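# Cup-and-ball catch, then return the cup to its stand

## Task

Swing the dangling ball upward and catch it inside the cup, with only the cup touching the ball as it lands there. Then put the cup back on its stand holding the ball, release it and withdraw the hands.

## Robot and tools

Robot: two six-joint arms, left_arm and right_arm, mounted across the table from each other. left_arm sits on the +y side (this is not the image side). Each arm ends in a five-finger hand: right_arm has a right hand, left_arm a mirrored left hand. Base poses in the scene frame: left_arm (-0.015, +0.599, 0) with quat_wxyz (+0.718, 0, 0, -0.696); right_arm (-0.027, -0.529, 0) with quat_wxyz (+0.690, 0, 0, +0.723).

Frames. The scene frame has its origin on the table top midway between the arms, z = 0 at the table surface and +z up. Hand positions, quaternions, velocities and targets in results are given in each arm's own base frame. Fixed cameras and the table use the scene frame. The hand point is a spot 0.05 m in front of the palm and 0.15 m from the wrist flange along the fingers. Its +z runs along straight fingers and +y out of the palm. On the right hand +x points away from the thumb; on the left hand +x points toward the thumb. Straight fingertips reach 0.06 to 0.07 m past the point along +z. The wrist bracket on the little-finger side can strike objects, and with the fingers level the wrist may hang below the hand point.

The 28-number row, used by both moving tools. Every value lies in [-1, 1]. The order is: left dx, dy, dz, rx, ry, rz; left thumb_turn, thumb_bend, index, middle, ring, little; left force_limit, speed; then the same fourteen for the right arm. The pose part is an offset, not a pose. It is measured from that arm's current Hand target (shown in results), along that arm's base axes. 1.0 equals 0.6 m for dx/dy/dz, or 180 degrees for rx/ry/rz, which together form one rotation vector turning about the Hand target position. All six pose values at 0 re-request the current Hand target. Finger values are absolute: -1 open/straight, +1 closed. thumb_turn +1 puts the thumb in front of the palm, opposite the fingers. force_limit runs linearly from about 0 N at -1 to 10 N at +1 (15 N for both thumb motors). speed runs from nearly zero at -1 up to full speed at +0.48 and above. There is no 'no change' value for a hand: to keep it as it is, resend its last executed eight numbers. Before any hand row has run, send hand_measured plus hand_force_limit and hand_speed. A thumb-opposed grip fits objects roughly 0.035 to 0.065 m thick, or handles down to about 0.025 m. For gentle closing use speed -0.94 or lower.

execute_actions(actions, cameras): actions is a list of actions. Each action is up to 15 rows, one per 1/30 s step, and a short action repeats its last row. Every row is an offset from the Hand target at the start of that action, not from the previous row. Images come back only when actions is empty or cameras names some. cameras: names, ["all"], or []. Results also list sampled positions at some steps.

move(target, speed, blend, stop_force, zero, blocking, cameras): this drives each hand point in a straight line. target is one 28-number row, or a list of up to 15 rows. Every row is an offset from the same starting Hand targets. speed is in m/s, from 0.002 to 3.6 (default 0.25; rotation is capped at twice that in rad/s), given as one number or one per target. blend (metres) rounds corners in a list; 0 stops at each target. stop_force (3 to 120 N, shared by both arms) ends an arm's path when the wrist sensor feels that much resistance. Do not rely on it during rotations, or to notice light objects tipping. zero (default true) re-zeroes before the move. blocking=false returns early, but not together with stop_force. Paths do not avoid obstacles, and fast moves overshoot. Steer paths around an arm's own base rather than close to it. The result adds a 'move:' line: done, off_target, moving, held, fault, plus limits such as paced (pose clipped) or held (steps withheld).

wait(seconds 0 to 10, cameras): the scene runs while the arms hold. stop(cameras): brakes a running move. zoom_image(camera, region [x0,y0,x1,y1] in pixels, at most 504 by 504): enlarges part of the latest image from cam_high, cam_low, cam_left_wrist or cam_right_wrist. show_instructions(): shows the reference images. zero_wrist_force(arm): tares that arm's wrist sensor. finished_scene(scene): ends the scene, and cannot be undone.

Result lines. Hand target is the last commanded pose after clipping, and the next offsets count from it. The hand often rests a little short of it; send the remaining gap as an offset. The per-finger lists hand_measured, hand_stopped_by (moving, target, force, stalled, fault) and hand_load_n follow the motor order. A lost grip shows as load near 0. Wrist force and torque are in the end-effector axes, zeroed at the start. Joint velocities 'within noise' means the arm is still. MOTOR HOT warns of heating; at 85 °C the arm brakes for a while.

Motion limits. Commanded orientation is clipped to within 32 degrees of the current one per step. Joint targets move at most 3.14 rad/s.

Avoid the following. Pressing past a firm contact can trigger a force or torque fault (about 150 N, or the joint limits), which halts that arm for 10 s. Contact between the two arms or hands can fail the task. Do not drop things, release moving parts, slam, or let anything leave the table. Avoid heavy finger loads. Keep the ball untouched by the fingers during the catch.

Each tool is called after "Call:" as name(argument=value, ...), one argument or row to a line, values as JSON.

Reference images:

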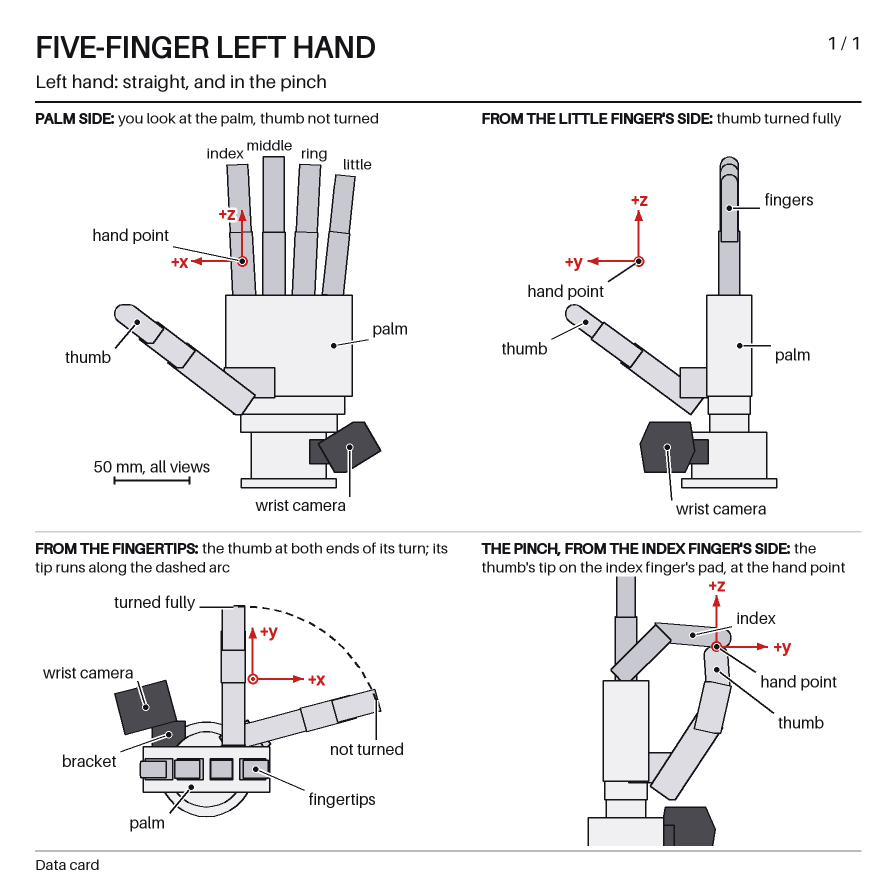

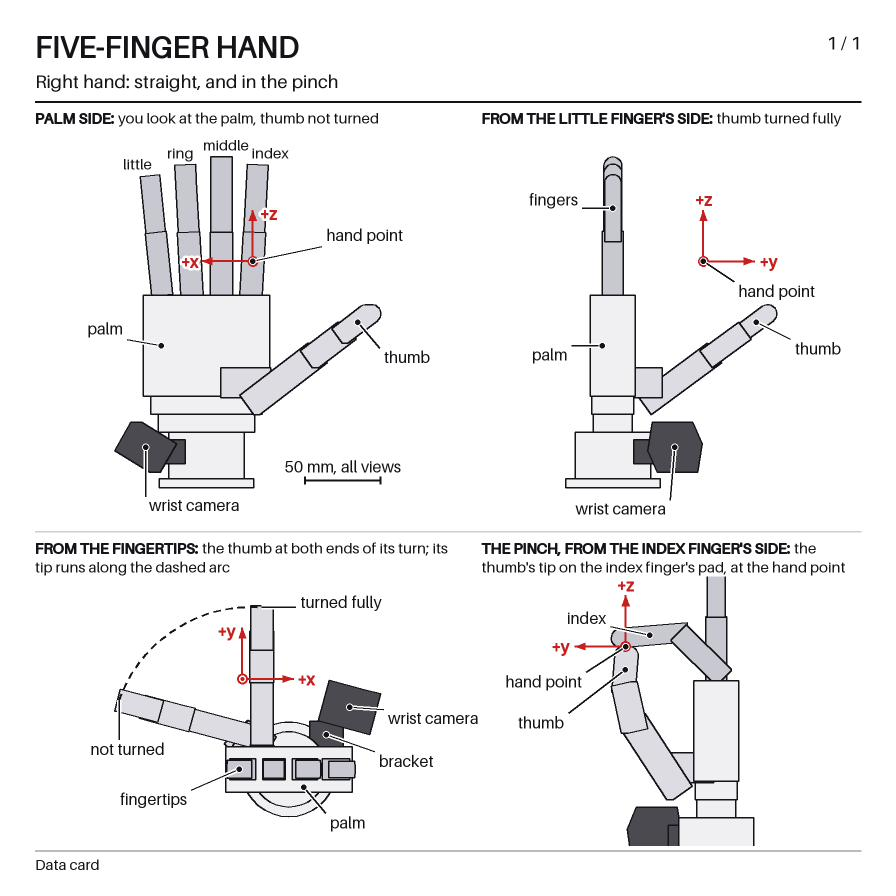

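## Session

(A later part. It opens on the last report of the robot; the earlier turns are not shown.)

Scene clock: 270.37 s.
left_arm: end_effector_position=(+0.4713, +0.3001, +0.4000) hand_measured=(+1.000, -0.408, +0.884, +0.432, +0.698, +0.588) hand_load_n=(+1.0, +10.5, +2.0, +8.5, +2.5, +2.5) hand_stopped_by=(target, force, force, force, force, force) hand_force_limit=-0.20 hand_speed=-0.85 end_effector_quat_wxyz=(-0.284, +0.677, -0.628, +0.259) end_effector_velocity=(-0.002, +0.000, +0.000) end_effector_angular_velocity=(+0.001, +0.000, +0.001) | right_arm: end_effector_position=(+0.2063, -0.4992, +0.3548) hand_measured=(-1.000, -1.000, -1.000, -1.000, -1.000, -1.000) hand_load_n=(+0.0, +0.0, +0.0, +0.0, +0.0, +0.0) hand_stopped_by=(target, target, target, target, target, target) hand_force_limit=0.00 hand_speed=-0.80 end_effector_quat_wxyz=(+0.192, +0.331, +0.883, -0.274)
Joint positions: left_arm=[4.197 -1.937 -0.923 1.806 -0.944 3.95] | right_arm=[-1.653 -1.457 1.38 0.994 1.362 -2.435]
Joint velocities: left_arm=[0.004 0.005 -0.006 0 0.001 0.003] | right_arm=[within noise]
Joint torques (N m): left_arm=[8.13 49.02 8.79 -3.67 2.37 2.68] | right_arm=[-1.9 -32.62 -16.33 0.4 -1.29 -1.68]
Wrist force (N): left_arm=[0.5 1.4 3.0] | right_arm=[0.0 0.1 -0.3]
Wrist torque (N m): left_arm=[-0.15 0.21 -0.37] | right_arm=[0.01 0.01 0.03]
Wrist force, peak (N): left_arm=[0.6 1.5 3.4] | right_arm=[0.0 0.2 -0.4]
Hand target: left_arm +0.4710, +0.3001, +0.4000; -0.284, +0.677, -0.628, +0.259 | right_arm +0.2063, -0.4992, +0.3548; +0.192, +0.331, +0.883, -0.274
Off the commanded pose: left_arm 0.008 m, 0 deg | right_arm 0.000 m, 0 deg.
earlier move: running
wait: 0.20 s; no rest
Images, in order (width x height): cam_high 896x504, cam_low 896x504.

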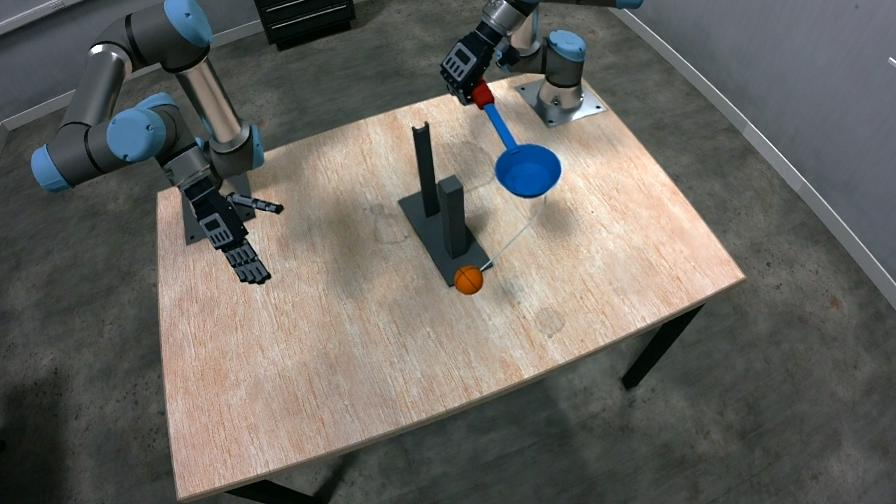

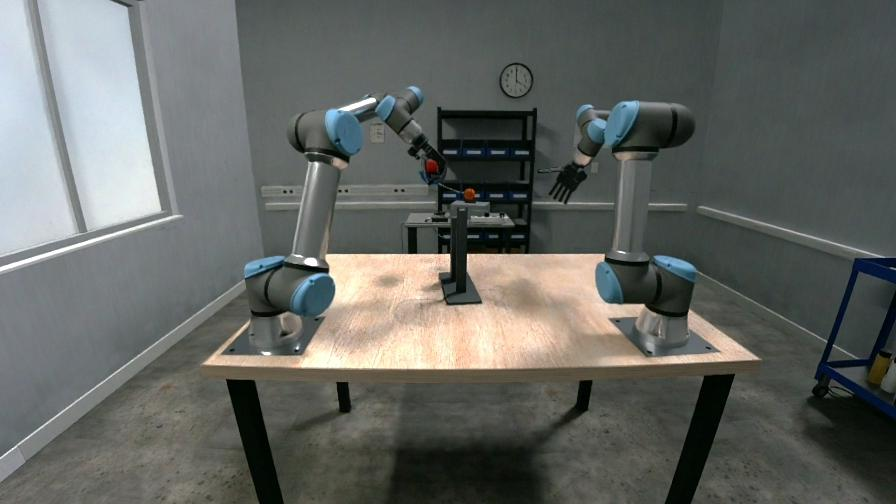

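Call:
wait(
  seconds=10,
  cameras=[],
)

Call:
wait(
  seconds=0.53,
  cameras=[],
)

Call:
execute_actions(
  actions=[
    [[0,0,0,0,0,0,1,0.9,0.9,0.9,0.8,0.8,-0.2,-0.85,0,0,0,0,0,0,-1,-1,-1,-1,-1,-1,0,-0.8],[-0.0078,-0.002,0,0,0,0,1,0.9,0.9,0.9,0.8,0.8,-0.2,-0.85,0,0,0,0,0,0,-1,-1,-1,-1,-1,-1,0,-0.8],[-0.017,-0.0043,0,0,0,0,1,0.9,0.9,0.9,0.8,0.8,-0.2,-0.85,0,0,0,0,0,0,-1,-1,-1,-1,-1,-1,0,-0.8],[-0.0272,-0.0069,0,0,0,0,1,0.9,0.9,0.9,0.8,0.8,-0.2,-0.85,0,0,0,0,0,0,-1,-1,-1,-1,-1,-1,0,-0.8],[-0.0379,-0.0096,0,0,0,0,1,0.9,0.9,0.9,0.8,0.8,-0.2,-0.85,0,0,0,0,0,0,-1,-1,-1,-1,-1,-1,0,-0.8],[-0.0486,-0.0123,0,0,0,0,1,0.9,0.9,0.9,0.8,0.8,-0.2,-0.85,0,0,0,0,0,0,-1,-1,-1,-1,-1,-1,0,-0.8],[-0.0586,-0.0148,0,0,0,0,1,0.9,0.9,0.9,0.8,0.8,-0.2,-0.85,0,0,0,0,0,0,-1,-1,-1,-1,-1,-1,0,-0.8],[-0.0675,-0.0171,0,0,0,0,1,0.9,0.9,0.9,0.8,0.8,-0.2,-0.85,0,0,0,0,0,0,-1,-1,-1,-1,-1,-1,0,-0.8],[-0.0749,-0.019,0,0,0,0,1,0.9,0.9,0.9,0.8,0.8,-0.2,-0.85,0,0,0,0,0,0,-1,-1,-1,-1,-1,-1,0,-0.8],[-0.0803,-0.0203,0,0,0,0,1,0.9,0.9,0.9,0.8,0.8,-0.2,-0.85,0,0,0,0,0,0,-1,-1,-1,-1,-1,-1,0,-0.8],[-0.0834,-0.0211,0,0,0,0,1,0.9,0.9,0.9,0.8,0.8,-0.2,-0.85,0,0,0,0,0,0,-1,-1,-1,-1,-1,-1,0,-0.8],[-0.0842,-0.0213,0,0,0,0,1,0.9,0.9,0.9,0.8,0.8,-0.2,-0.85,0,0,0,0,0,0,-1,-1,-1,-1,-1,-1,0,-0.8],[-0.0826,-0.0209,0,0,0,0,1,0.9,0.9,0.9,0.8,0.8,-0.2,-0.85,0,0,0,0,0,0,-1,-1,-1,-1,-1,-1,0,-0.8],[-0.0786,-0.0199,0,0,0,0,1,0.9,0.9,0.9,0.8,0.8,-0.2,-0.85,0,0,0,0,0,0,-1,-1,-1,-1,-1,-1,0,-0.8],[-0.0724,-0.0183,0,0,0,0,1,0.9,0.9,0.9,0.8,0.8,-0.2,-0.85,0,0,0,0,0,0,-1,-1,-1,-1,-1,-1,0,-0.8]],
    [[0.008,0.002,0,0,0,0,1,0.9,0.9,0.9,0.8,0.8,-0.2,-0.85,0,0,0,0,0,0,-1,-1,-1,-1,-1,-1,0,-0.8],[0.0174,0.0044,0,0,0,0,1,0.9,0.9,0.9,0.8,0.8,-0.2,-0.85,0,0,0,0,0,0,-1,-1,-1,-1,-1,-1,0,-0.8],[0.0277,0.007,0,0,0,0,1,0.9,0.9,0.9,0.8,0.8,-0.2,-0.85,0,0,0,0,0,0,-1,-1,-1,-1,-1,-1,0,-0.8],[0.0384,0.0097,0,0,0,0,1,0.9,0.9,0.9,0.8,0.8,-0.2,-0.85,0,0,0,0,0,0,-1,-1,-1,-1,-1,-1,0,-0.8],[0.049,0.0124,0,0,0,0,1,0.9,0.9,0.9,0.8,0.8,-0.2,-0.85,0,0,0,0,0,0,-1,-1,-1,-1,-1,-1,0,-0.8],[0.0589,0.0149,0,0,0,0,1,0.9,0.9,0.9,0.8,0.8,-0.2,-0.85,0,0,0,0,0,0,-1,-1,-1,-1,-1,-1,0,-0.8],[0.0677,0.0171,0,0,0,0,1,0.9,0.9,0.9,0.8,0.8,-0.2,-0.85,0,0,0,0,0,0,-1,-1,-1,-1,-1,-1,0,-0.8],[0.0748,0.0189,0,0,0,0,1,0.9,0.9,0.9,0.8,0.8,-0.2,-0.85,0,0,0,0,0,0,-1,-1,-1,-1,-1,-1,0,-0.8],[0.0799,0.0202,0,0,0,0,1,0.9,0.9,0.9,0.8,0.8,-0.2,-0.85,0,0,0,0,0,0,-1,-1,-1,-1,-1,-1,0,-0.8],[0.0828,0.021,0,0,0,0,1,0.9,0.9,0.9,0.8,0.8,-0.2,-0.85,0,0,0,0,0,0,-1,-1,-1,-1,-1,-1,0,-0.8],[0.0833,0.0211,0,0,0,0,1,0.9,0.9,0.9,0.8,0.8,-0.2,-0.85,0,0,0,0,0,0,-1,-1,-1,-1,-1,-1,0,-0.8],[0.0813,0.0206,0,0,0,0,1,0.9,0.9,0.9,0.8,0.8,-0.2,-0.85,0,0,0,0,0,0,-1,-1,-1,-1,-1,-1,0,-0.8],[0.077,0.0195,0,0,0,0,1,0.9,0.9,0.9,0.8,0.8,-0.2,-0.85,0,0,0,0,0,0,-1,-1,-1,-1,-1,-1,0,-0.8],[0.0724,0.0183,0,0,0,0,1,0.9,0.9,0.9,0.8,0.8,-0.2,-0.85,0,0,0,0,0,0,-1,-1,-1,-1,-1,-1,0,-0.8]],
  ],
  cameras=[],
)

Call:
move(
  target=[0.01333, 0, 0, 0, 0, 0, 1, 0.9, 0.9, 0.9, 0.8, 0.8, -0.2, -0.85, 0, 0, 0, 0, 0, 0, -1, -1, -1, -1, -1, -1, 0, -0.8],
  speed=0.002,
  blocking=false,
  cameras=["cam_high", "cam_low"],
)

Call:
zoom_image(
  camera="cam_low",
  region=[350, 165, 490, 270],
)

Call:
zoom_image(
  camera="cam_high",
  region=[440, 120, 650, 330],
)

Call:
wait(
  seconds=0.19,
  cameras=["cam_high", "cam_low"],
)

Call:
zoom_image(
  camera="cam_low",
  region=[350, 165, 490, 270],
)

Call:
zoom_image(
  camera="cam_high",
  region=[440, 120, 650, 330],
)

Call:
wait(
  seconds=0.19,
  cameras=["cam_high", "cam_low"],
)

Call:
zoom_image(
  camera="cam_low",
  region=[350, 165, 490, 270],
)

Call:
zoom_image(
  camera="cam_high",
  region=[440, 120, 650, 330],
)

Scene clock: 274.17 s.
left_arm: end_effector_position=(+0.4638, +0.3001, +0.4000) hand_measured=(+1.000, -0.408, +0.884, +0.432, +0.698, +0.588) hand_load_n=(+0.5, +10.5, +1.5, +8.5, +2.5, +3.5) hand_stopped_by=(target, force, force, force, force, force) hand_force_limit=-0.20 hand_speed=-0.85 end_effector_quat_wxyz=(-0.284, +0.677, -0.628, +0.259) | right_arm: end_effector_position=(+0.2063, -0.4992, +0.3548) hand_measured=(-1.000, -1.000, -1.000, -1.000, -1.000, -1.000) hand_load_n=(-0.5, +0.0, +0.0, +0.0, +0.0, +0.0) hand_stopped_by=(target, target, target, target, target, target) hand_force_limit=0.00 hand_speed=-0.80 end_effector_quat_wxyz=(+0.192, +0.331, +0.883, -0.274)
Joint positions: left_arm=[4.212 -1.922 -0.946 1.805 -0.937 3.966] | right_arm=[-1.653 -1.457 1.38 0.994 1.362 -2.435]
Joint torques (N m): left_arm=[8.69 47.04 9.12 -3.74 2.15 2.78] | right_arm=[-1.78 -33 -16.56 0.59 -1.21 -1.58]
Wrist force (N): left_arm=[0.6 1.4 3.5] | right_arm=[-0.1 0.1 -0.4]
Wrist torque (N m): left_arm=[-0.13 0.40 -0.41] | right_arm=[0.02 0.02 0.03]
Wrist force, peak (N): left_arm=[0.9 2.0 3.6] | right_arm=[-0.1 0.1 -0.7]
Hand target: left_arm +0.4638, +0.3001, +0.4000; -0.284, +0.677, -0.628, +0.259 | right_arm +0.2063, -0.4992, +0.3548; +0.192, +0.331, +0.883, -0.274
Off the commanded pose: left_arm 0.000 m, 0 deg | right_arm 0.000 m, 0 deg.
earlier move: done
wait: 1.43 of 10 s (the move ended)
No camera images: "cameras" was empty.

Scene clock: 274.70 s.
left_arm: end_effector_position=(+0.4638, +0.3001, +0.4000) hand_measured=(+1.000, -0.408, +0.884, +0.432, +0.698, +0.588) hand_load_n=(+1.0, +10.5, +1.5, +9.0, +2.0, +3.0) hand_stopped_by=(target, force, force, force, force, force) hand_force_limit=-0.20 hand_speed=-0.85 end_effector_quat_wxyz=(-0.284, +0.677, -0.628, +0.259) | right_arm: end_effector_position=(+0.2063, -0.4992, +0.3548) hand_measured=(-1.000, -1.000, -1.000, -1.000, -1.000, -1.000) hand_load_n=(-0.5, +0.0, +0.0, +0.0, +0.0, +0.0) hand_stopped_by=(target, target, target, target, target, target) hand_force_limit=0.00 hand_speed=-0.80 end_effector_quat_wxyz=(+0.192, +0.331, +0.883, -0.274)
Joint positions: left_arm=[4.212 -1.922 -0.946 1.805 -0.937 3.966] | right_arm=[-1.653 -1.457 1.38 0.994 1.362 -2.435]
Joint torques (N m): left_arm=[8.28 46.92 8.58 -3.15 2.11 2.8] | right_arm=[-2.01 -33.21 -15.37 0.6 -1.16 -1.47]
Wrist force (N): left_arm=[0.6 1.8 3.0] | right_arm=[-0.2 0.1 -0.5]
Wrist torque (N m): left_arm=[-0.13 0.31 -0.58] | right_arm=[0.02 0.03 0.03]
Wrist force, peak (N): left_arm=[0.9 1.9 3.3] | right_arm=[-0.2 0.1 -0.6]
Hand target: left_arm +0.4638, +0.3001, +0.4000; -0.284, +0.677, -0.628, +0.259 | right_arm +0.2063, -0.4992, +0.3548; +0.192, +0.331, +0.883, -0.274
Off the commanded pose: left_arm 0.000 m, 0 deg | right_arm 0.000 m, 0 deg.
wait: 0.53 s; at rest by 0.17 s
No camera images: "cameras" was empty.

Scene clock: 276.03 s.
left_arm: end_effector_position=(+0.4638, +0.3000, +0.4000) hand_measured=(+1.000, -0.408, +0.884, +0.432, +0.698, +0.588) hand_load_n=(+1.0, +10.5, +1.5, +8.5, +2.0, +2.5) hand_stopped_by=(target, force, force, force, force, force) hand_force_limit=-0.20 hand_speed=-0.85 end_effector_quat_wxyz=(-0.284, +0.677, -0.628, +0.259) | right_arm: end_effector_position=(+0.2063, -0.4992, +0.3548) hand_measured=(-1.000, -1.000, -1.000, -1.000, -1.000, -1.000) hand_load_n=(+0.0, +0.0, +0.0, +0.0, +0.0, +0.0) hand_stopped_by=(target, target, target, target, target, target) hand_force_limit=0.00 hand_speed=-0.80 end_effector_quat_wxyz=(+0.192, +0.331, +0.883, -0.274)
Joint positions: left_arm=[4.212 -1.921 -0.947 1.805 -0.936 3.966] | right_arm=[-1.653 -1.457 1.38 0.994 1.362 -2.435]
Joint torques (N m): left_arm=[3.94 21.57 31.29 -3.58 -0.95 2.95] | right_arm=[-1.26 -32.96 -16.35 0.46 -1.07 -1.64]
Wrist force (N): left_arm=[0.8 1.7 2.9] | right_arm=[-0.1 0.2 -0.5]
Wrist torque (N m): left_arm=[-0.13 0.19 -0.40] | right_arm=[0.03 0.02 0.03]
Wrist force, peak (N): left_arm=[1.0 1.1 4.4] | right_arm=[0.0 0.1 -0.6]
Hand target: left_arm +0.4638, +0.3001, +0.4000; -0.284, +0.677, -0.628, +0.259 | right_arm +0.2063, -0.4992, +0.3548; +0.192, +0.331, +0.883, -0.274
Off the commanded pose: left_arm 0.000 m, 0 deg | right_arm 0.000 m, 0 deg.
Step readings (end_effector_position of left_arm | right_arm):
0: (+0.4638, +0.3001, +0.4000) | (+0.2063, -0.4992, +0.3548)
1: (+0.4638, +0.3001, +0.4000) | (+0.2063, -0.4992, +0.3548)
2: (+0.4638, +0.3001, +0.4000) | (+0.2063, -0.4992, +0.3548)
4: (+0.4624, +0.2998, +0.4001) | (+0.2063, -0.4992, +0.3548)
8: (+0.4491, +0.2964, +0.4004) | (+0.2063, -0.4992, +0.3548)
15: (+0.4215, +0.2890, +0.4001) | (+0.2063, -0.4992, +0.3548)
16: (+0.4204, +0.2887, +0.4000) | (+0.2063, -0.4992, +0.3548)
17: (+0.4202, +0.2887, +0.4000) | (+0.2063, -0.4992, +0.3548)
19: (+0.4238, +0.2896, +0.3999) | (+0.2063, -0.4992, +0.3548)
23: (+0.4396, +0.2932, +0.3995) | (+0.2063, -0.4992, +0.3548)
30: (+0.4639, +0.2995, +0.3995) | (+0.2063, -0.4992, +0.3548)
No camera images: "cameras" was empty.

Scene clock: 276.53 s.
left_arm: end_effector_position=(+0.4644, +0.3000, +0.4000) hand_measured=(+1.000, -0.408, +0.884, +0.432, +0.698, +0.590) hand_load_n=(+0.5, +10.5, +1.5, +8.5, +2.5, +3.0) hand_stopped_by=(target, force, force, force, force, force) hand_force_limit=-0.20 hand_speed=-0.85 end_effector_quat_wxyz=(-0.284, +0.677, -0.628, +0.259) end_effector_velocity=(+0.002, -0.001, +0.000) end_effector_angular_velocity=(-0.002, +0.001, +0.000) | right_arm: end_effector_position=(+0.2063, -0.4992, +0.3548) hand_measured=(-1.000, -1.000, -1.000, -1.000, -1.000, -1.000) hand_load_n=(+0.0, +0.0, +0.0, +0.0, +0.5, +0.0) hand_stopped_by=(target, target, target, target, target, target) hand_force_limit=0.00 hand_speed=-0.80 end_effector_quat_wxyz=(+0.192, +0.331, +0.883, -0.274)
Joint positions: left_arm=[4.21 -1.923 -0.944 1.805 -0.937 3.965] | right_arm=[-1.653 -1.457 1.38 0.994 1.362 -2.435]
Joint velocities: left_arm=[-0.005 -0.004 0.006 0 -0.002 -0.005] | right_arm=[within noise]
Joint torques (N m): left_arm=[-9.12 21.5 30.08 -1.45 -0.89 -1.73] | right_arm=[-1.56 -33.22 -16.19 0.56 -1.01 -1.57]
Wrist force (N): left_arm=[1.1 1.3 3.1] | right_arm=[0.0 0.0 -0.5]
Wrist torque (N m): left_arm=[-0.16 0.22 -0.29] | right_arm=[0.01 0.01 0.03]
Wrist force, peak (N): left_arm=[1.0 2.2 3.8] | right_arm=[0.0 0.0 -0.5]
Hand target: left_arm +0.4647, +0.3001, +0.4000; -0.284, +0.677, -0.628, +0.259 | right_arm +0.2063, -0.4992, +0.3548; +0.192, +0.331, +0.883, -0.274
Off the commanded pose: left_arm 0.007 m, 0 deg | right_arm 0.000 m, 0 deg.
move: running
Images, in order (width x height): cam_high 896x504, cam_low 896x504.

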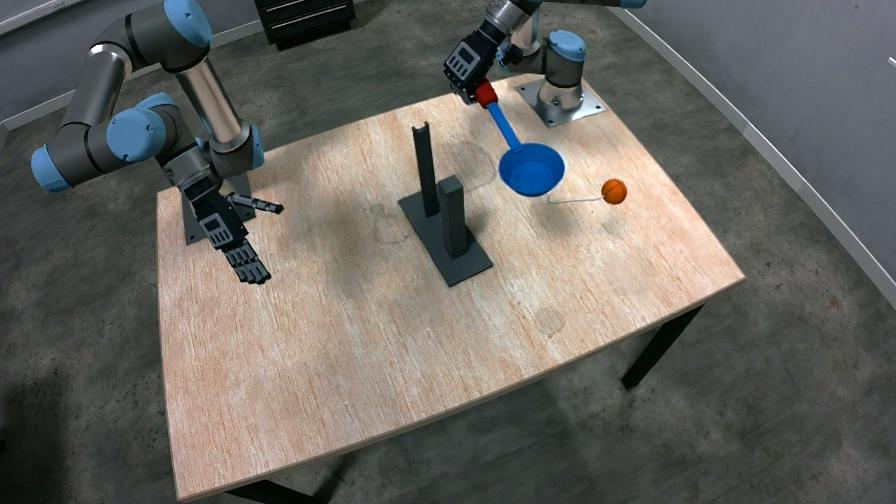

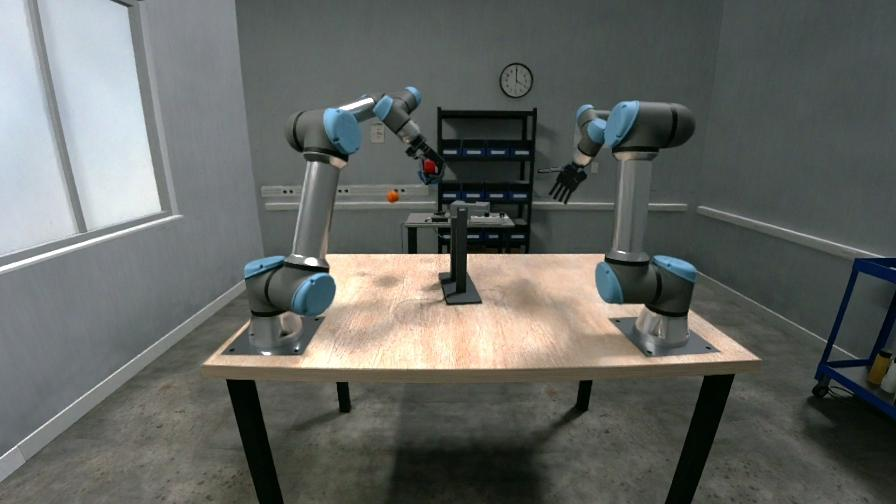

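Scaled by 3.600.

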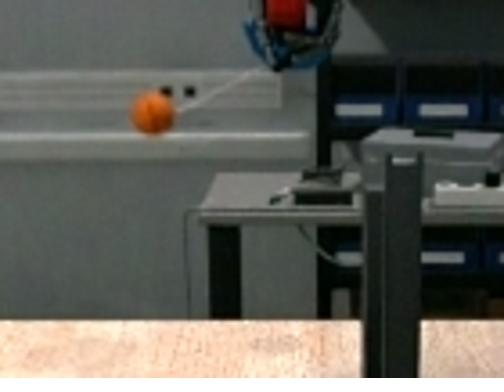

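Scaled by 2.400.

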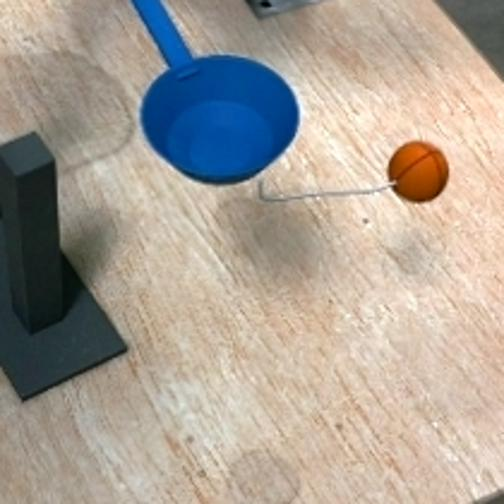

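Scene clock: 276.73 s.
left_arm: end_effector_position=(+0.4648, +0.3000, +0.4000) hand_measured=(+1.000, -0.408, +0.884, +0.432, +0.698, +0.588) hand_load_n=(+1.0, +10.5, +1.5, +8.5, +2.5, +3.0) hand_stopped_by=(target, force, force, force, force, force) hand_force_limit=-0.20 hand_speed=-0.85 end_effector_quat_wxyz=(-0.284, +0.677, -0.628, +0.259) end_effector_velocity=(+0.002, +0.000, +0.000) end_effector_angular_velocity=(+0.000, +0.001, +0.000) | right_arm: end_effector_position=(+0.2063, -0.4992, +0.3548) hand_measured=(-1.000, -1.000, -1.000, -1.000, -1.000, -1.000) hand_load_n=(+0.0, +0.0, +0.0, +0.0, +0.0, +0.0) hand_stopped_by=(target, target, target, target, target, target) hand_force_limit=0.00 hand_speed=-0.80 end_effector_quat_wxyz=(+0.192, +0.331, +0.883, -0.274)
Joint positions: left_arm=[4.21 -1.924 -0.943 1.805 -0.938 3.964] | right_arm=[-1.653 -1.457 1.38 0.994 1.362 -2.435]
Joint velocities: left_arm=[-0.005 -0.004 0.007 0 -0.003 -0.005] | right_arm=[within noise]
Joint torques (N m): left_arm=[-8.59 21.52 30.37 1.23 -1.01 -1.88] | right_arm=[-1.47 -33.32 -16.15 0.49 -1.07 -1.51]
Wrist force (N): left_arm=[0.7 1.5 2.8] | right_arm=[-0.3 0.0 -0.4]
Wrist torque (N m): left_arm=[-0.15 0.25 -0.35] | right_arm=[0.00 0.05 0.02]
Wrist force, peak (N): left_arm=[0.9 2.4 3.4] | right_arm=[-0.3 0.0 -0.4]
Hand target: left_arm +0.4651, +0.3001, +0.4000; -0.284, +0.677, -0.628, +0.259 | right_arm +0.2063, -0.4992, +0.3548; +0.192, +0.331, +0.883, -0.274
Off the commanded pose: left_arm 0.007 m, 0 deg | right_arm 0.000 m, 0 deg.
earlier move: running
wait: 0.20 s; no rest
Images, in order (width x height): cam_high 896x504, cam_low 896x504.

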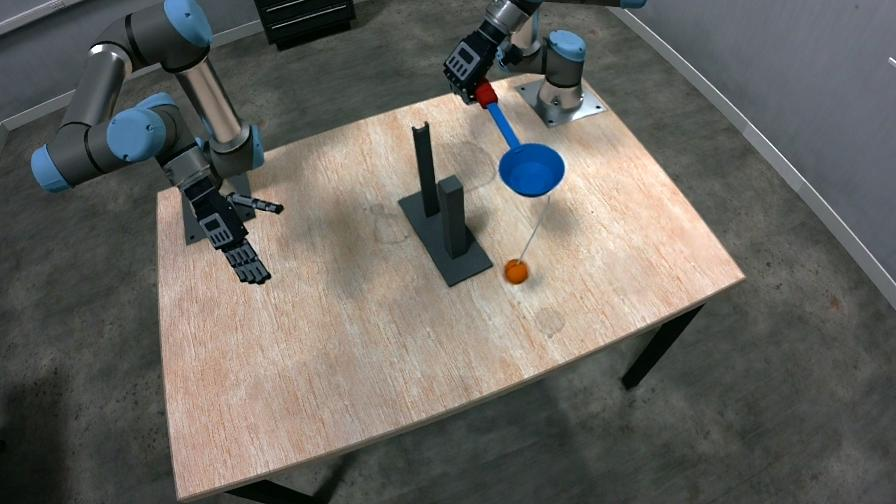

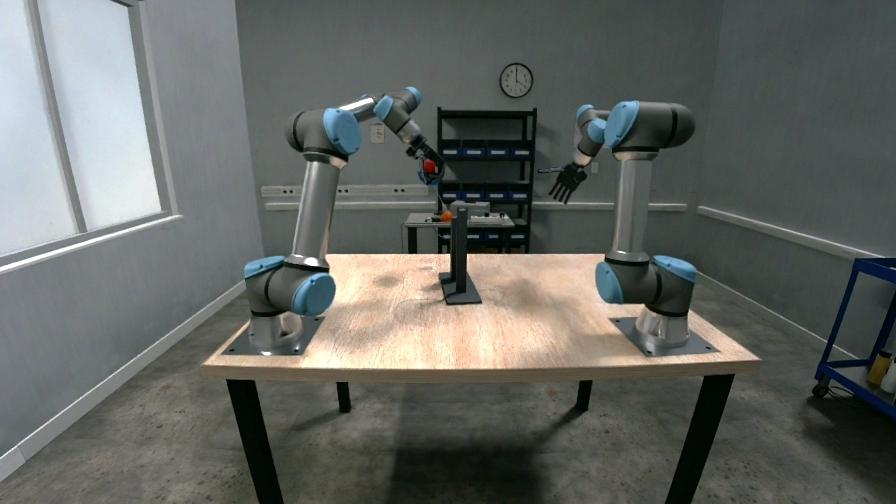

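Scaled by 3.600.

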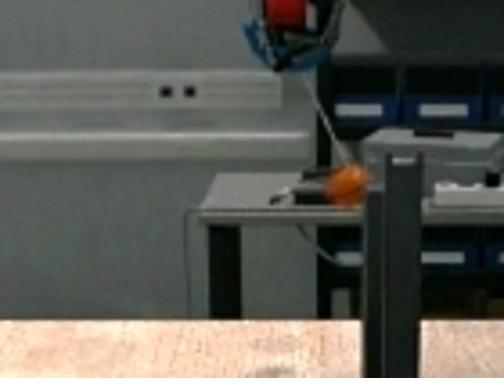

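Scaled by 2.400.

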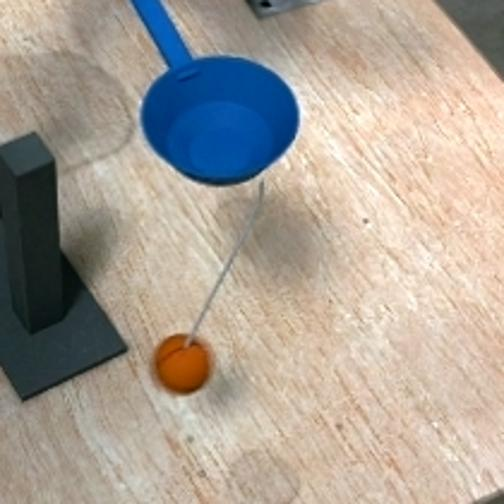

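Scene clock: 276.93 s.
left_arm: end_effector_position=(+0.4652, +0.3000, +0.4000) hand_measured=(+1.000, -0.408, +0.884, +0.432, +0.698, +0.588) hand_load_n=(+0.5, +10.5, +1.5, +8.5, +2.5, +3.5) hand_stopped_by=(target, force, force, force, force, force) hand_force_limit=-0.20 hand_speed=-0.85 end_effector_quat_wxyz=(-0.284, +0.677, -0.628, +0.259) end_effector_velocity=(+0.002, +0.000, +0.000) end_effector_angular_velocity=(+0.002, +0.000, -0.001) | right_arm: end_effector_position=(+0.2063, -0.4992, +0.3548) hand_measured=(-1.000, -1.000, -1.000, -1.000, -1.000, -1.000) hand_load_n=(-0.5, +0.0, +0.0, +0.0, +0.0, +0.0) hand_stopped_by=(target, target, target, target, target, target) hand_force_limit=0.00 hand_speed=-0.80 end_effector_quat_wxyz=(+0.192, +0.331, +0.883, -0.274)
Joint positions: left_arm=[4.209 -1.925 -0.942 1.805 -0.938 3.963] | right_arm=[-1.653 -1.457 1.38 0.994 1.362 -2.435]
Joint velocities: left_arm=[-0.004 -0.004 0.006 0.001 -0.002 -0.003] | right_arm=[within noise]
Joint torques (N m): left_arm=[-9.41 20.55 31.04 1.49 -0.94 -1.86] | right_arm=[-1.64 -33.38 -16.35 0.57 -1.27 -1.54]
Wrist force (N): left_arm=[0.8 1.0 3.2] | right_arm=[-0.2 0.0 -0.3]
Wrist torque (N m): left_arm=[-0.17 0.30 -0.27] | right_arm=[-0.01 0.03 0.02]
Wrist force, peak (N): left_arm=[0.9 1.4 3.8] | right_arm=[0.0 0.2 -0.4]
Hand target: left_arm +0.4655, +0.3001, +0.4000; -0.284, +0.677, -0.628, +0.259 | right_arm +0.2063, -0.4992, +0.3548; +0.192, +0.331, +0.883, -0.274
Off the commanded pose: left_arm 0.007 m, 0 deg | right_arm 0.000 m, 0 deg.
earlier move: running
wait: 0.20 s; no rest
Images, in order (width x height): cam_high 896x504, cam_low 896x504.

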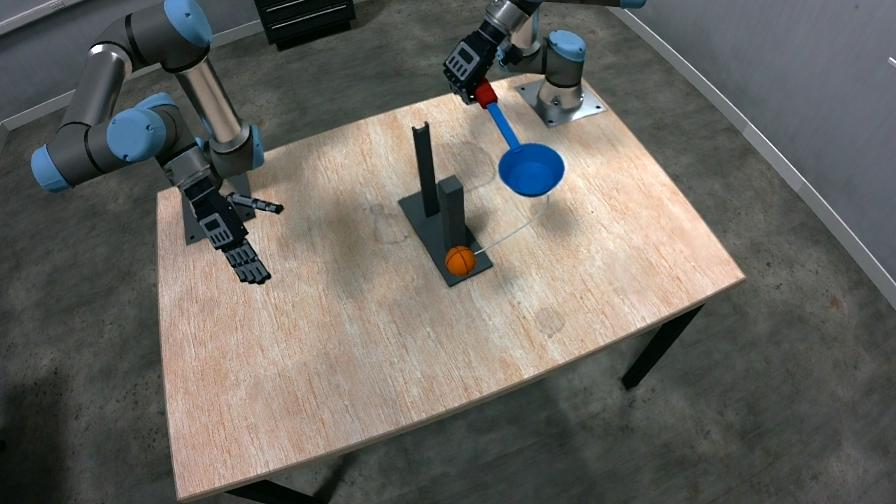

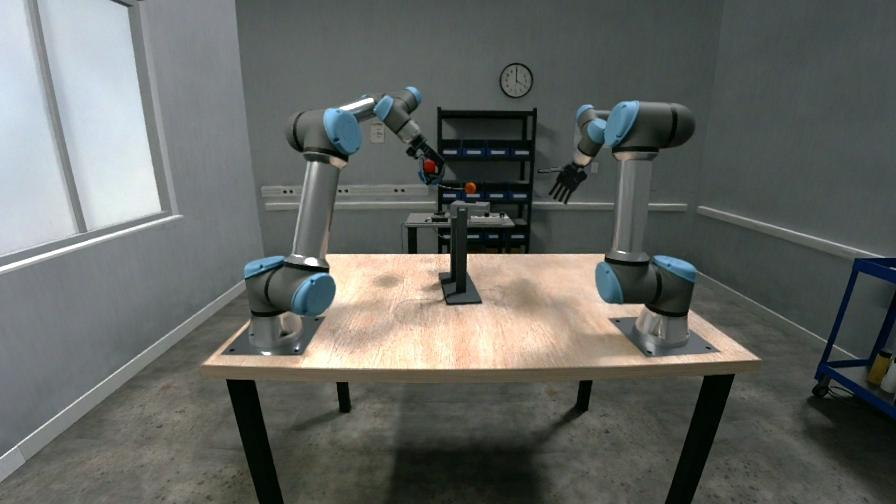

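Scaled by 3.600.

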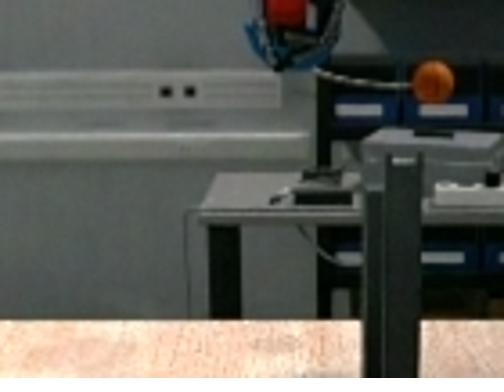

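Scaled by 2.400.

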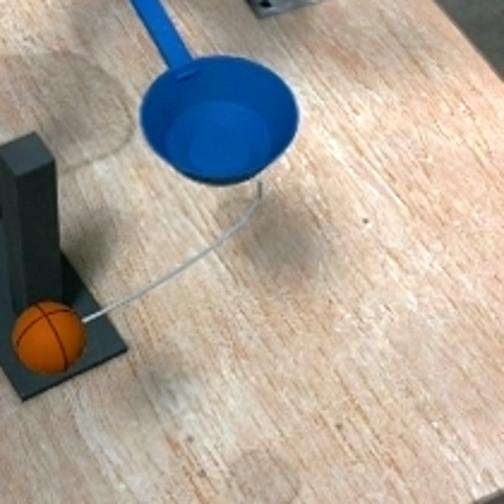

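Call:
wait(
  seconds=10,
  cameras=[],
)

Call:
wait(
  seconds=0.99,
  cameras=[],
)

Call:
execute_actions(
  actions=[
    [[0,0,0,0,0,0,1,0.9,0.9,0.9,0.8,0.8,-0.2,-0.85,0,0,0,0,0,0,-1,-1,-1,-1,-1,-1,0,-0.8],[0,0,0,0,0,0,1,0.9,0.9,0.9,0.8,0.8,-0.2,-0.85,0,0,0,0,0,0,-1,-1,-1,-1,-1,-1,0,-0.8],[0,0,0,0,0,0,1,0.9,0.9,0.9,0.8,0.8,-0.2,-0.85,0,0,0,0,0,0,-1,-1,-1,-1,-1,-1,0,-0.8],[0,0,0,0,0,0,1,0.9,0.9,0.9,0.8,0.8,-0.2,-0.85,0,0,0,0,0,0,-1,-1,-1,-1,-1,-1,0,-0.8],[0,0,0,0,0,0,1,0.9,0.9,0.9,0.8,0.8,-0.2,-0.85,0,0,0,0,0,0,-1,-1,-1,-1,-1,-1,0,-0.8],[-0.0054,0,0,0,0,0.0031,1,0.9,0.9,0.9,0.8,0.8,-0.2,-0.85,0,0,0,0,0,0,-1,-1,-1,-1,-1,-1,0,-0.8],[-0.017,0,0,0,0,0.0097,1,0.9,0.9,0.9,0.8,0.8,-0.2,-0.85,0,0,0,0,0,0,-1,-1,-1,-1,-1,-1,0,-0.8],[-0.0311,0,0,0,0,0.0177,1,0.9,0.9,0.9,0.8,0.8,-0.2,-0.85,0,0,0,0,0,0,-1,-1,-1,-1,-1,-1,0,-0.8],[-0.0476,0,0,0,0,0.0271,1,0.9,0.9,0.9,0.8,0.8,-0.2,-0.85,0,0,0,0,0,0,-1,-1,-1,-1,-1,-1,0,-0.8],[-0.0665,0,0,0,0,0.038,1,0.9,0.9,0.9,0.8,0.8,-0.2,-0.85,0,0,0,0,0,0,-1,-1,-1,-1,-1,-1,0,-0.8],[-0.088,0,0,0,0,0.0502,1,0.9,0.9,0.9,0.8,0.8,-0.2,-0.85,0,0,0,0,0,0,-1,-1,-1,-1,-1,-1,0,-0.8],[-0.1119,0,0,0,0,0.0638,1,0.9,0.9,0.9,0.8,0.8,-0.2,-0.85,0,0,0,0,0,0,-1,-1,-1,-1,-1,-1,0,-0.8],[-0.1383,0,0,0,0,0.0789,1,0.9,0.9,0.9,0.8,0.8,-0.2,-0.85,0,0,0,0,0,0,-1,-1,-1,-1,-1,-1,0,-0.8],[-0.154,0,0,0,0,0.0879,1,0.9,0.9,0.9,0.8,0.8,-0.2,-0.85,0,0,0,0,0,0,-1,-1,-1,-1,-1,-1,0,-0.8],[-0.1595,0,0,0,0,0.091,1,0.9,0.9,0.9,0.8,0.8,-0.2,-0.85,0,0,0,0,0,0,-1,-1,-1,-1,-1,-1,0,-0.8]],
    [[0,0,0,0,0,0.0029,1,0.9,0.9,0.9,0.8,0.8,-0.2,-0.85,0,0,0,0,0,0,-1,-1,-1,-1,-1,-1,0,-0.8],[0,0,0,0,0,0.0023,1,0.9,0.9,0.9,0.8,0.8,-0.2,-0.85,0,0,0,0,0,0,-1,-1,-1,-1,-1,-1,0,-0.8],[0,0,0,0,0,-0.0016,1,0.9,0.9,0.9,0.8,0.8,-0.2,-0.85,0,0,0,0,0,0,-1,-1,-1,-1,-1,-1,0,-0.8],[0,0,0,0,0,-0.009,1,0.9,0.9,0.9,0.8,0.8,-0.2,-0.85,0,0,0,0,0,0,-1,-1,-1,-1,-1,-1,0,-0.8],[0,0,0,0,0,-0.0198,1,0.9,0.9,0.9,0.8,0.8,-0.2,-0.85,0,0,0,0,0,0,-1,-1,-1,-1,-1,-1,0,-0.8],[0,0,0,0,0,-0.0336,1,0.9,0.9,0.9,0.8,0.8,-0.2,-0.85,0,0,0,0,0,0,-1,-1,-1,-1,-1,-1,0,-0.8],[0,0.0146,0,0,0,-0.0512,1,0.9,0.9,0.9,0.8,0.8,-0.2,-0.85,0,0,0,0,0,0,-1,-1,-1,-1,-1,-1,0,-0.8],[0,0.0331,0,0,0,-0.0719,1,0.9,0.9,0.9,0.8,0.8,-0.2,-0.85,0,0,0,0,0,0,-1,-1,-1,-1,-1,-1,0,-0.8],[0,0.0509,0,0,0,-0.0962,1,0.9,0.9,0.9,0.8,0.8,-0.2,-0.85,0,0,0,0,0,0,-1,-1,-1,-1,-1,-1,0,-0.8],[0,0.067,0,0,0,-0.1205,1,0.9,0.9,0.9,0.8,0.8,-0.2,-0.85,0,0,0,0,0,0,-1,-1,-1,-1,-1,-1,0,-0.8],[0,0.0804,0,0,0,-0.1365,1,0.9,0.9,0.9,0.8,0.8,-0.2,-0.85,0,0,0,0,0,0,-1,-1,-1,-1,-1,-1,0,-0.8],[0,0.0901,0,0,0,-0.1203,1,0.9,0.9,0.9,0.8,0.8,-0.2,-0.85,0,0,0,0,0,0,-1,-1,-1,-1,-1,-1,0,-0.8],[0,0.095,0,0,0,-0.0936,1,0.9,0.9,0.9,0.8,0.8,-0.2,-0.85,0,0,0,0,0,0,-1,-1,-1,-1,-1,-1,0,-0.8],[0,0.0942,0,0,0,-0.0583,1,0.9,0.9,0.9,0.8,0.8,-0.2,-0.85,0,0,0,0,0,0,-1,-1,-1,-1,-1,-1,0,-0.8],[0,0.0866,0,0,0,-0.0486,1,0.9,0.9,0.9,0.8,0.8,-0.2,-0.85,0,0,0,0,0,0,-1,-1,-1,-1,-1,-1,0,-0.8]],
    [[0,-0.0116,0,0,0,0.0088,1,0.9,0.9,0.9,0.8,0.8,-0.2,-0.85,0,0,0,0,0,0,-1,-1,-1,-1,-1,-1,0,-0.8],[0,-0.0116,0,0,0,0.009,1,0.9,0.9,0.9,0.8,0.8,-0.2,-0.85,0,0,0,0,0,0,-1,-1,-1,-1,-1,-1,0,-0.8],[0,-0.0116,0,0,0,-0.0099,1,0.9,0.9,0.9,0.8,0.8,-0.2,-0.85,0,0,0,0,0,0,-1,-1,-1,-1,-1,-1,0,-0.8],[0,-0.0116,0,0,0,-0.0127,1,0.9,0.9,0.9,0.8,0.8,-0.2,-0.85,0,0,0,0,0,0,-1,-1,-1,-1,-1,-1,0,-0.8]],
  ],
  cameras=["cam_high", "cam_low"],
)

Call:
zoom_image(
  camera="cam_high",
  region=[440, 80, 690, 330],
)

Call:
wait(
  seconds=0.19,
  cameras=["cam_high", "cam_low"],
)

Call:
zoom_image(
  camera="cam_high",
  region=[440, 80, 690, 330],
)

Call:
zoom_image(
  camera="cam_low",
  region=[350, 165, 490, 270],
)

Scene clock: 280.27 s.
left_arm: end_effector_position=(+0.4717, +0.3001, +0.4000) hand_measured=(+1.000, -0.408, +0.884, +0.432, +0.698, +0.588) hand_load_n=(+1.0, +10.5, +2.0, +8.5, +2.0, +2.5) hand_stopped_by=(target, force, force, force, force, force) hand_force_limit=-0.20 hand_speed=-0.85 end_effector_quat_wxyz=(-0.284, +0.677, -0.628, +0.259) | right_arm: end_effector_position=(+0.2063, -0.4992, +0.3548) hand_measured=(-1.000, -1.000, -1.000, -1.000, -1.000, -1.000) hand_load_n=(+0.0, +0.0, +0.0, +0.0, +0.0, +0.0) hand_stopped_by=(target, target, target, target, target, target) hand_force_limit=0.00 hand_speed=-0.80 end_effector_quat_wxyz=(+0.192, +0.331, +0.883, -0.274)
Joint positions: left_arm=[4.196 -1.938 -0.921 1.806 -0.944 3.949] | right_arm=[-1.653 -1.457 1.38 0.994 1.362 -2.435]
Joint torques (N m): left_arm=[-9.19 21.2 31.23 1.38 -0.89 -1.85] | right_arm=[-0.82 -32.87 -16.11 0.47 -0.98 -1.6]
Wrist force (N): left_arm=[0.4 1.4 2.8] | right_arm=[-0.1 0.0 -0.2]
Wrist torque (N m): left_arm=[-0.17 0.21 -0.37] | right_arm=[-0.01 0.02 0.02]
Wrist force, peak (N): left_arm=[0.9 2.1 4.0] | right_arm=[-0.2 0.1 -0.6]
Hand target: left_arm +0.4718, +0.3001, +0.4000; -0.284, +0.677, -0.628, +0.259 | right_arm +0.2063, -0.4992, +0.3548; +0.192, +0.331, +0.883, -0.274
Off the commanded pose: left_arm 0.000 m, 0 deg | right_arm 0.000 m, 0 deg.
earlier move: done
wait: 1.40 of 10 s (the move ended)
No camera images: "cameras" was empty.

Scene clock: 281.27 s.
left_arm: end_effector_position=(+0.4718, +0.3001, +0.4000) hand_measured=(+1.000, -0.408, +0.884, +0.432, +0.698, +0.588) hand_load_n=(+0.5, +10.5, +2.0, +9.0, +2.0, +2.5) hand_stopped_by=(target, force, force, force, force, force) hand_force_limit=-0.20 hand_speed=-0.85 end_effector_quat_wxyz=(-0.284, +0.677, -0.628, +0.259) | right_arm: end_effector_position=(+0.2063, -0.4992, +0.3548) hand_measured=(-1.000, -1.000, -1.000, -1.000, -1.000, -1.000) hand_load_n=(-0.5, +0.0, +0.0, +0.0, +0.0, +0.0) hand_stopped_by=(target, target, target, target, target, target) hand_force_limit=0.00 hand_speed=-0.80 end_effector_quat_wxyz=(+0.192, +0.331, +0.883, -0.274)
Joint positions: left_arm=[4.196 -1.938 -0.921 1.806 -0.944 3.949] | right_arm=[-1.653 -1.457 1.38 0.994 1.362 -2.435]
Joint torques (N m): left_arm=[-8.89 21.92 30.32 0.59 -0.75 -1.68] | right_arm=[-1.25 -33.37 -16.76 0.52 -1.13 -1.42]
Wrist force (N): left_arm=[0.6 1.6 2.9] | right_arm=[-0.1 0.1 -0.5]
Wrist torque (N m): left_arm=[-0.15 0.20 -0.37] | right_arm=[0.01 0.02 0.03]
Wrist force, peak (N): left_arm=[0.8 1.8 3.6] | right_arm=[0.1 0.1 -0.6]
Hand target: left_arm +0.4718, +0.3001, +0.4000; -0.284, +0.677, -0.628, +0.259 | right_arm +0.2063, -0.4992, +0.3548; +0.192, +0.331, +0.883, -0.274
Off the commanded pose: left_arm 0.000 m, 0 deg | right_arm 0.000 m, 0 deg.
wait: 1.00 s; at rest by 0.17 s
No camera images: "cameras" was empty.

Scene clock: 282.97 s.
left_arm: end_effector_position=(+0.3761, +0.3451, +0.4000) hand_measured=(+1.000, -0.408, +0.884, +0.432, +0.698, +0.588) hand_load_n=(+1.0, +10.5, +2.5, +8.5, +3.0, +3.5) hand_stopped_by=(target, force, force, force, force, force) hand_force_limit=-0.20 hand_speed=-0.85 end_effector_quat_wxyz=(-0.296, +0.705, -0.595, +0.246) | right_arm: end_effector_position=(+0.2063, -0.4992, +0.3548) hand_measured=(-1.000, -1.000, -1.000, -1.000, -1.000, -1.000) hand_load_n=(+0.0, +0.0, +0.0, +0.0, +0.0, +0.0) hand_stopped_by=(target, target, target, target, target, target) hand_force_limit=0.00 hand_speed=-0.80 end_effector_quat_wxyz=(+0.192, +0.331, +0.883, -0.274)
Joint positions: left_arm=[4.437 -1.836 -1.083 1.763 -0.878 4.117] | right_arm=[-1.653 -1.457 1.38 0.994 1.362 -2.435]
Joint torques (N m): left_arm=[-9.52 16.87 30.61 -3.88 2.36 2.84] | right_arm=[-0.36 -33.11 -15.94 0.53 -1.06 -1.33]
Wrist force (N): left_arm=[0.7 0.6 3.0] | right_arm=[0.0 0.0 -0.3]
Wrist torque (N m): left_arm=[-0.23 0.24 -0.40] | right_arm=[0.00 0.00 0.03]
Wrist force, peak (N): left_arm=[0.5 3.5 4.1] | right_arm=[-0.1 0.3 -0.5]
Hand target: left_arm +0.3761, +0.3451, +0.4000; -0.296, +0.705, -0.595, +0.246 | right_arm +0.2063, -0.4992, +0.3548; +0.192, +0.331, +0.883, -0.274
Off the commanded pose: left_arm 0.000 m, 0 deg | right_arm 0.000 m, 0 deg.
Step readings (end_effector_position of left_arm | right_arm):
0: (+0.4718, +0.3001, +0.4000) | (+0.2063, -0.4992, +0.3548)
1: (+0.4718, +0.3001, +0.4000) | (+0.2063, -0.4992, +0.3548)
2: (+0.4718, +0.3001, +0.4000) | (+0.2063, -0.4992, +0.3548)
4: (+0.4718, +0.3001, +0.4000) | (+0.2063, -0.4992, +0.3548)
8: (+0.4707, +0.3002, +0.4000) | (+0.2063, -0.4992, +0.3548)
15: (+0.4283, +0.3016, +0.3997) | (+0.2063, -0.4992, +0.3548)
16: (+0.4190, +0.3014, +0.3995) | (+0.2063, -0.4992, +0.3548)
17: (+0.4105, +0.3010, +0.3992) | (+0.2063, -0.4992, +0.3548)
19: (+0.3976, +0.3003, +0.3989) | (+0.2063, -0.4992, +0.3548)
23: (+0.3833, +0.3005, +0.3995) | (+0.2063, -0.4992, +0.3548)
30: (+0.3765, +0.3391, +0.4002) | (+0.2063, -0.4992, +0.3548)
31: (+0.3759, +0.3438, +0.3998) | (+0.2063, -0.4992, +0.3548)
32: (+0.3754, +0.3467, +0.3995) | (+0.2063, -0.4992, +0.3548)
34: (+0.3757, +0.3469, +0.3998) | (+0.2063, -0.4992, +0.3548)
38: (+0.3761, +0.3455, +0.4001) | (+0.2063, -0.4992, +0.3548)
45: (+0.3761, +0.3451, +0.4000) | (+0.2063, -0.4992, +0.3548)
Images, in order (width x height): cam_high 896x504, cam_low 896x504.

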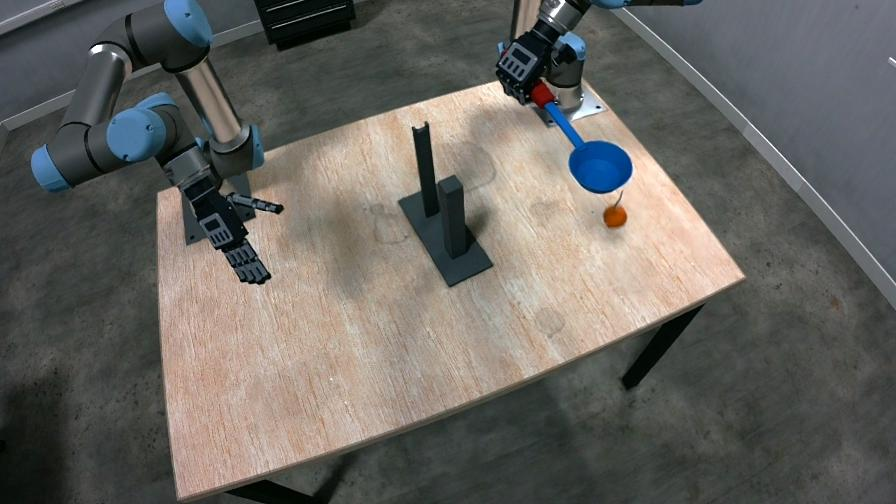

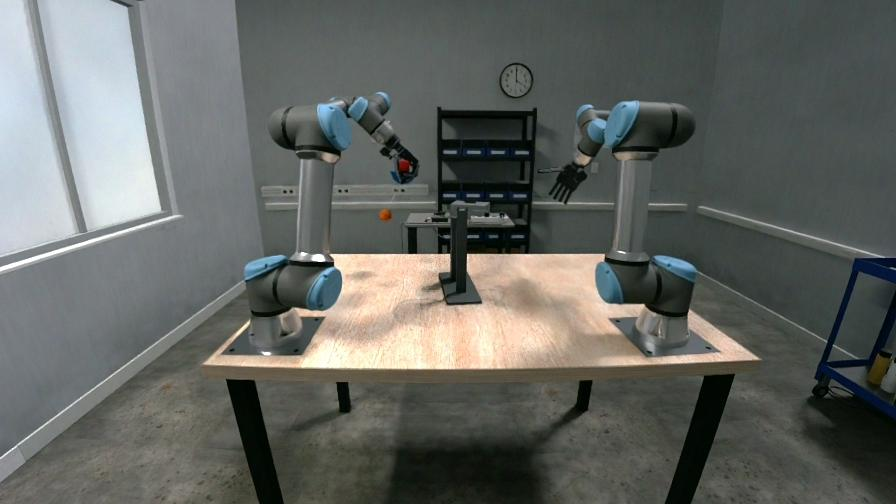

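Scaled by 2.016.

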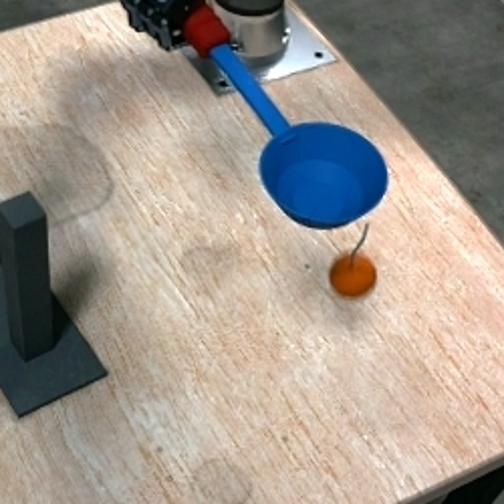

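Scene clock: 283.17 s.
left_arm: end_effector_position=(+0.3761, +0.3451, +0.4000) hand_measured=(+1.000, -0.408, +0.884, +0.432, +0.698, +0.590) hand_load_n=(+1.0, +10.5, +2.5, +8.5, +2.5, +3.0) hand_stopped_by=(target, force, force, force, force, force) hand_force_limit=-0.20 hand_speed=-0.85 end_effector_quat_wxyz=(-0.296, +0.705, -0.595, +0.246) | right_arm: end_effector_position=(+0.2063, -0.4992, +0.3548) hand_measured=(-1.000, -1.000, -1.000, -1.000, -1.000, -1.000) hand_load_n=(+0.0, +0.0, +0.0, +0.0, +0.0, +0.0) hand_stopped_by=(target, target, target, target, target, target) hand_force_limit=0.00 hand_speed=-0.80 end_effector_quat_wxyz=(+0.192, +0.331, +0.883, -0.274)
Joint positions: left_arm=[4.437 -1.836 -1.083 1.763 -0.878 4.117] | right_arm=[-1.653 -1.457 1.38 0.994 1.362 -2.435]
Joint torques (N m): left_arm=[-9.22 17.74 31.17 -3.85 2.35 2.56] | right_arm=[-1.78 -33.66 -15.98 0.52 -0.99 -1.61]
Wrist force (N): left_arm=[0.7 1.1 2.6] | right_arm=[0.0 0.0 -0.4]
Wrist torque (N m): left_arm=[-0.19 0.20 -0.47] | right_arm=[-0.01 0.00 0.03]
Wrist force, peak (N): left_arm=[1.0 2.0 3.1] | right_arm=[-0.3 0.3 -0.4]
Hand target: left_arm +0.3761, +0.3451, +0.4000; -0.296, +0.705, -0.595, +0.246 | right_arm +0.2063, -0.4992, +0.3548; +0.192, +0.331, +0.883, -0.274
Off the commanded pose: left_arm 0.000 m, 0 deg | right_arm 0.000 m, 0 deg.
wait: 0.20 s; at rest by 0.17 s
Images, in order (width x height): cam_high 896x504, cam_low 896x504.

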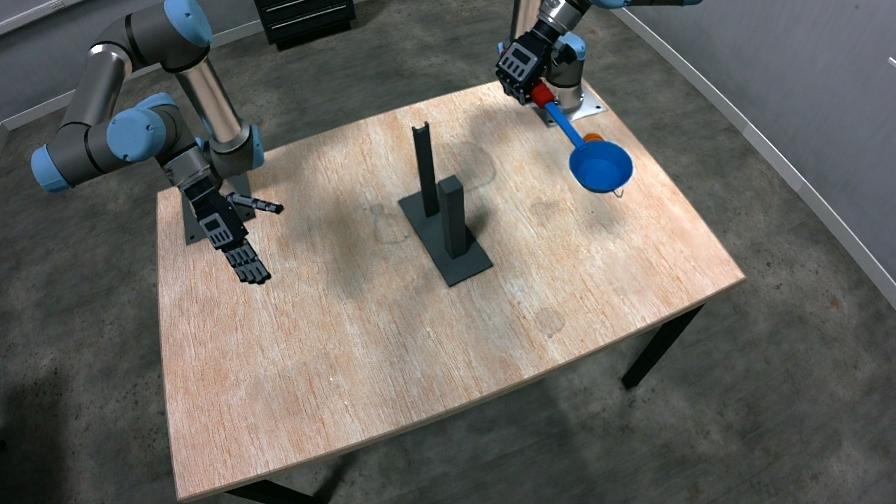

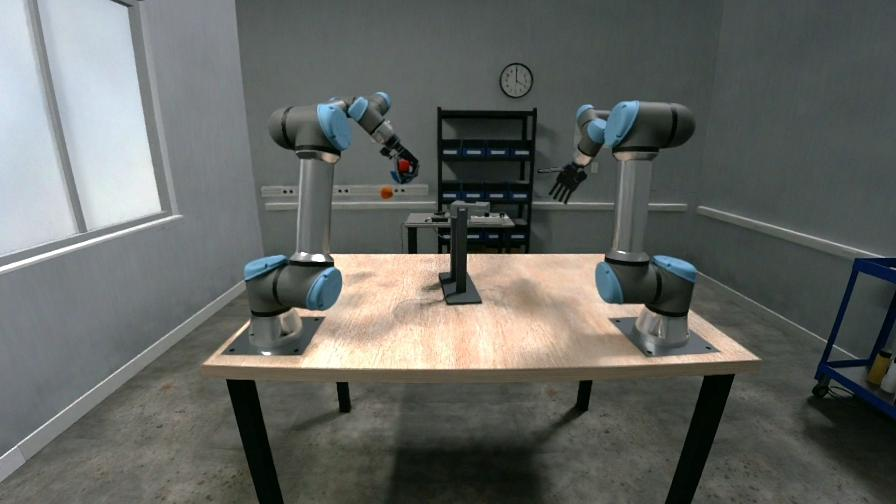

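Scaled by 2.016.

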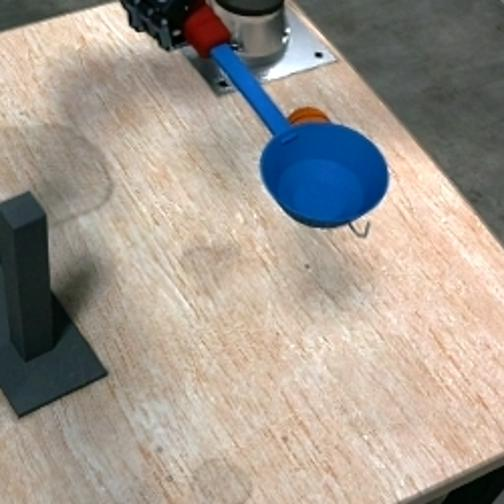

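Scaled by 3.600.

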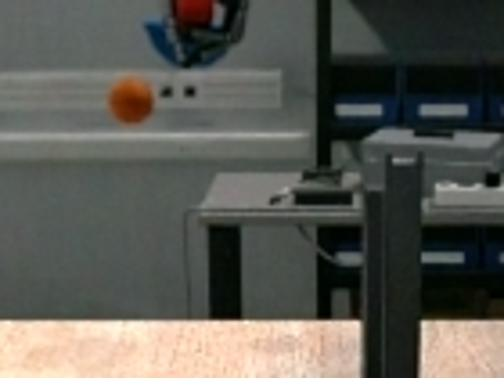

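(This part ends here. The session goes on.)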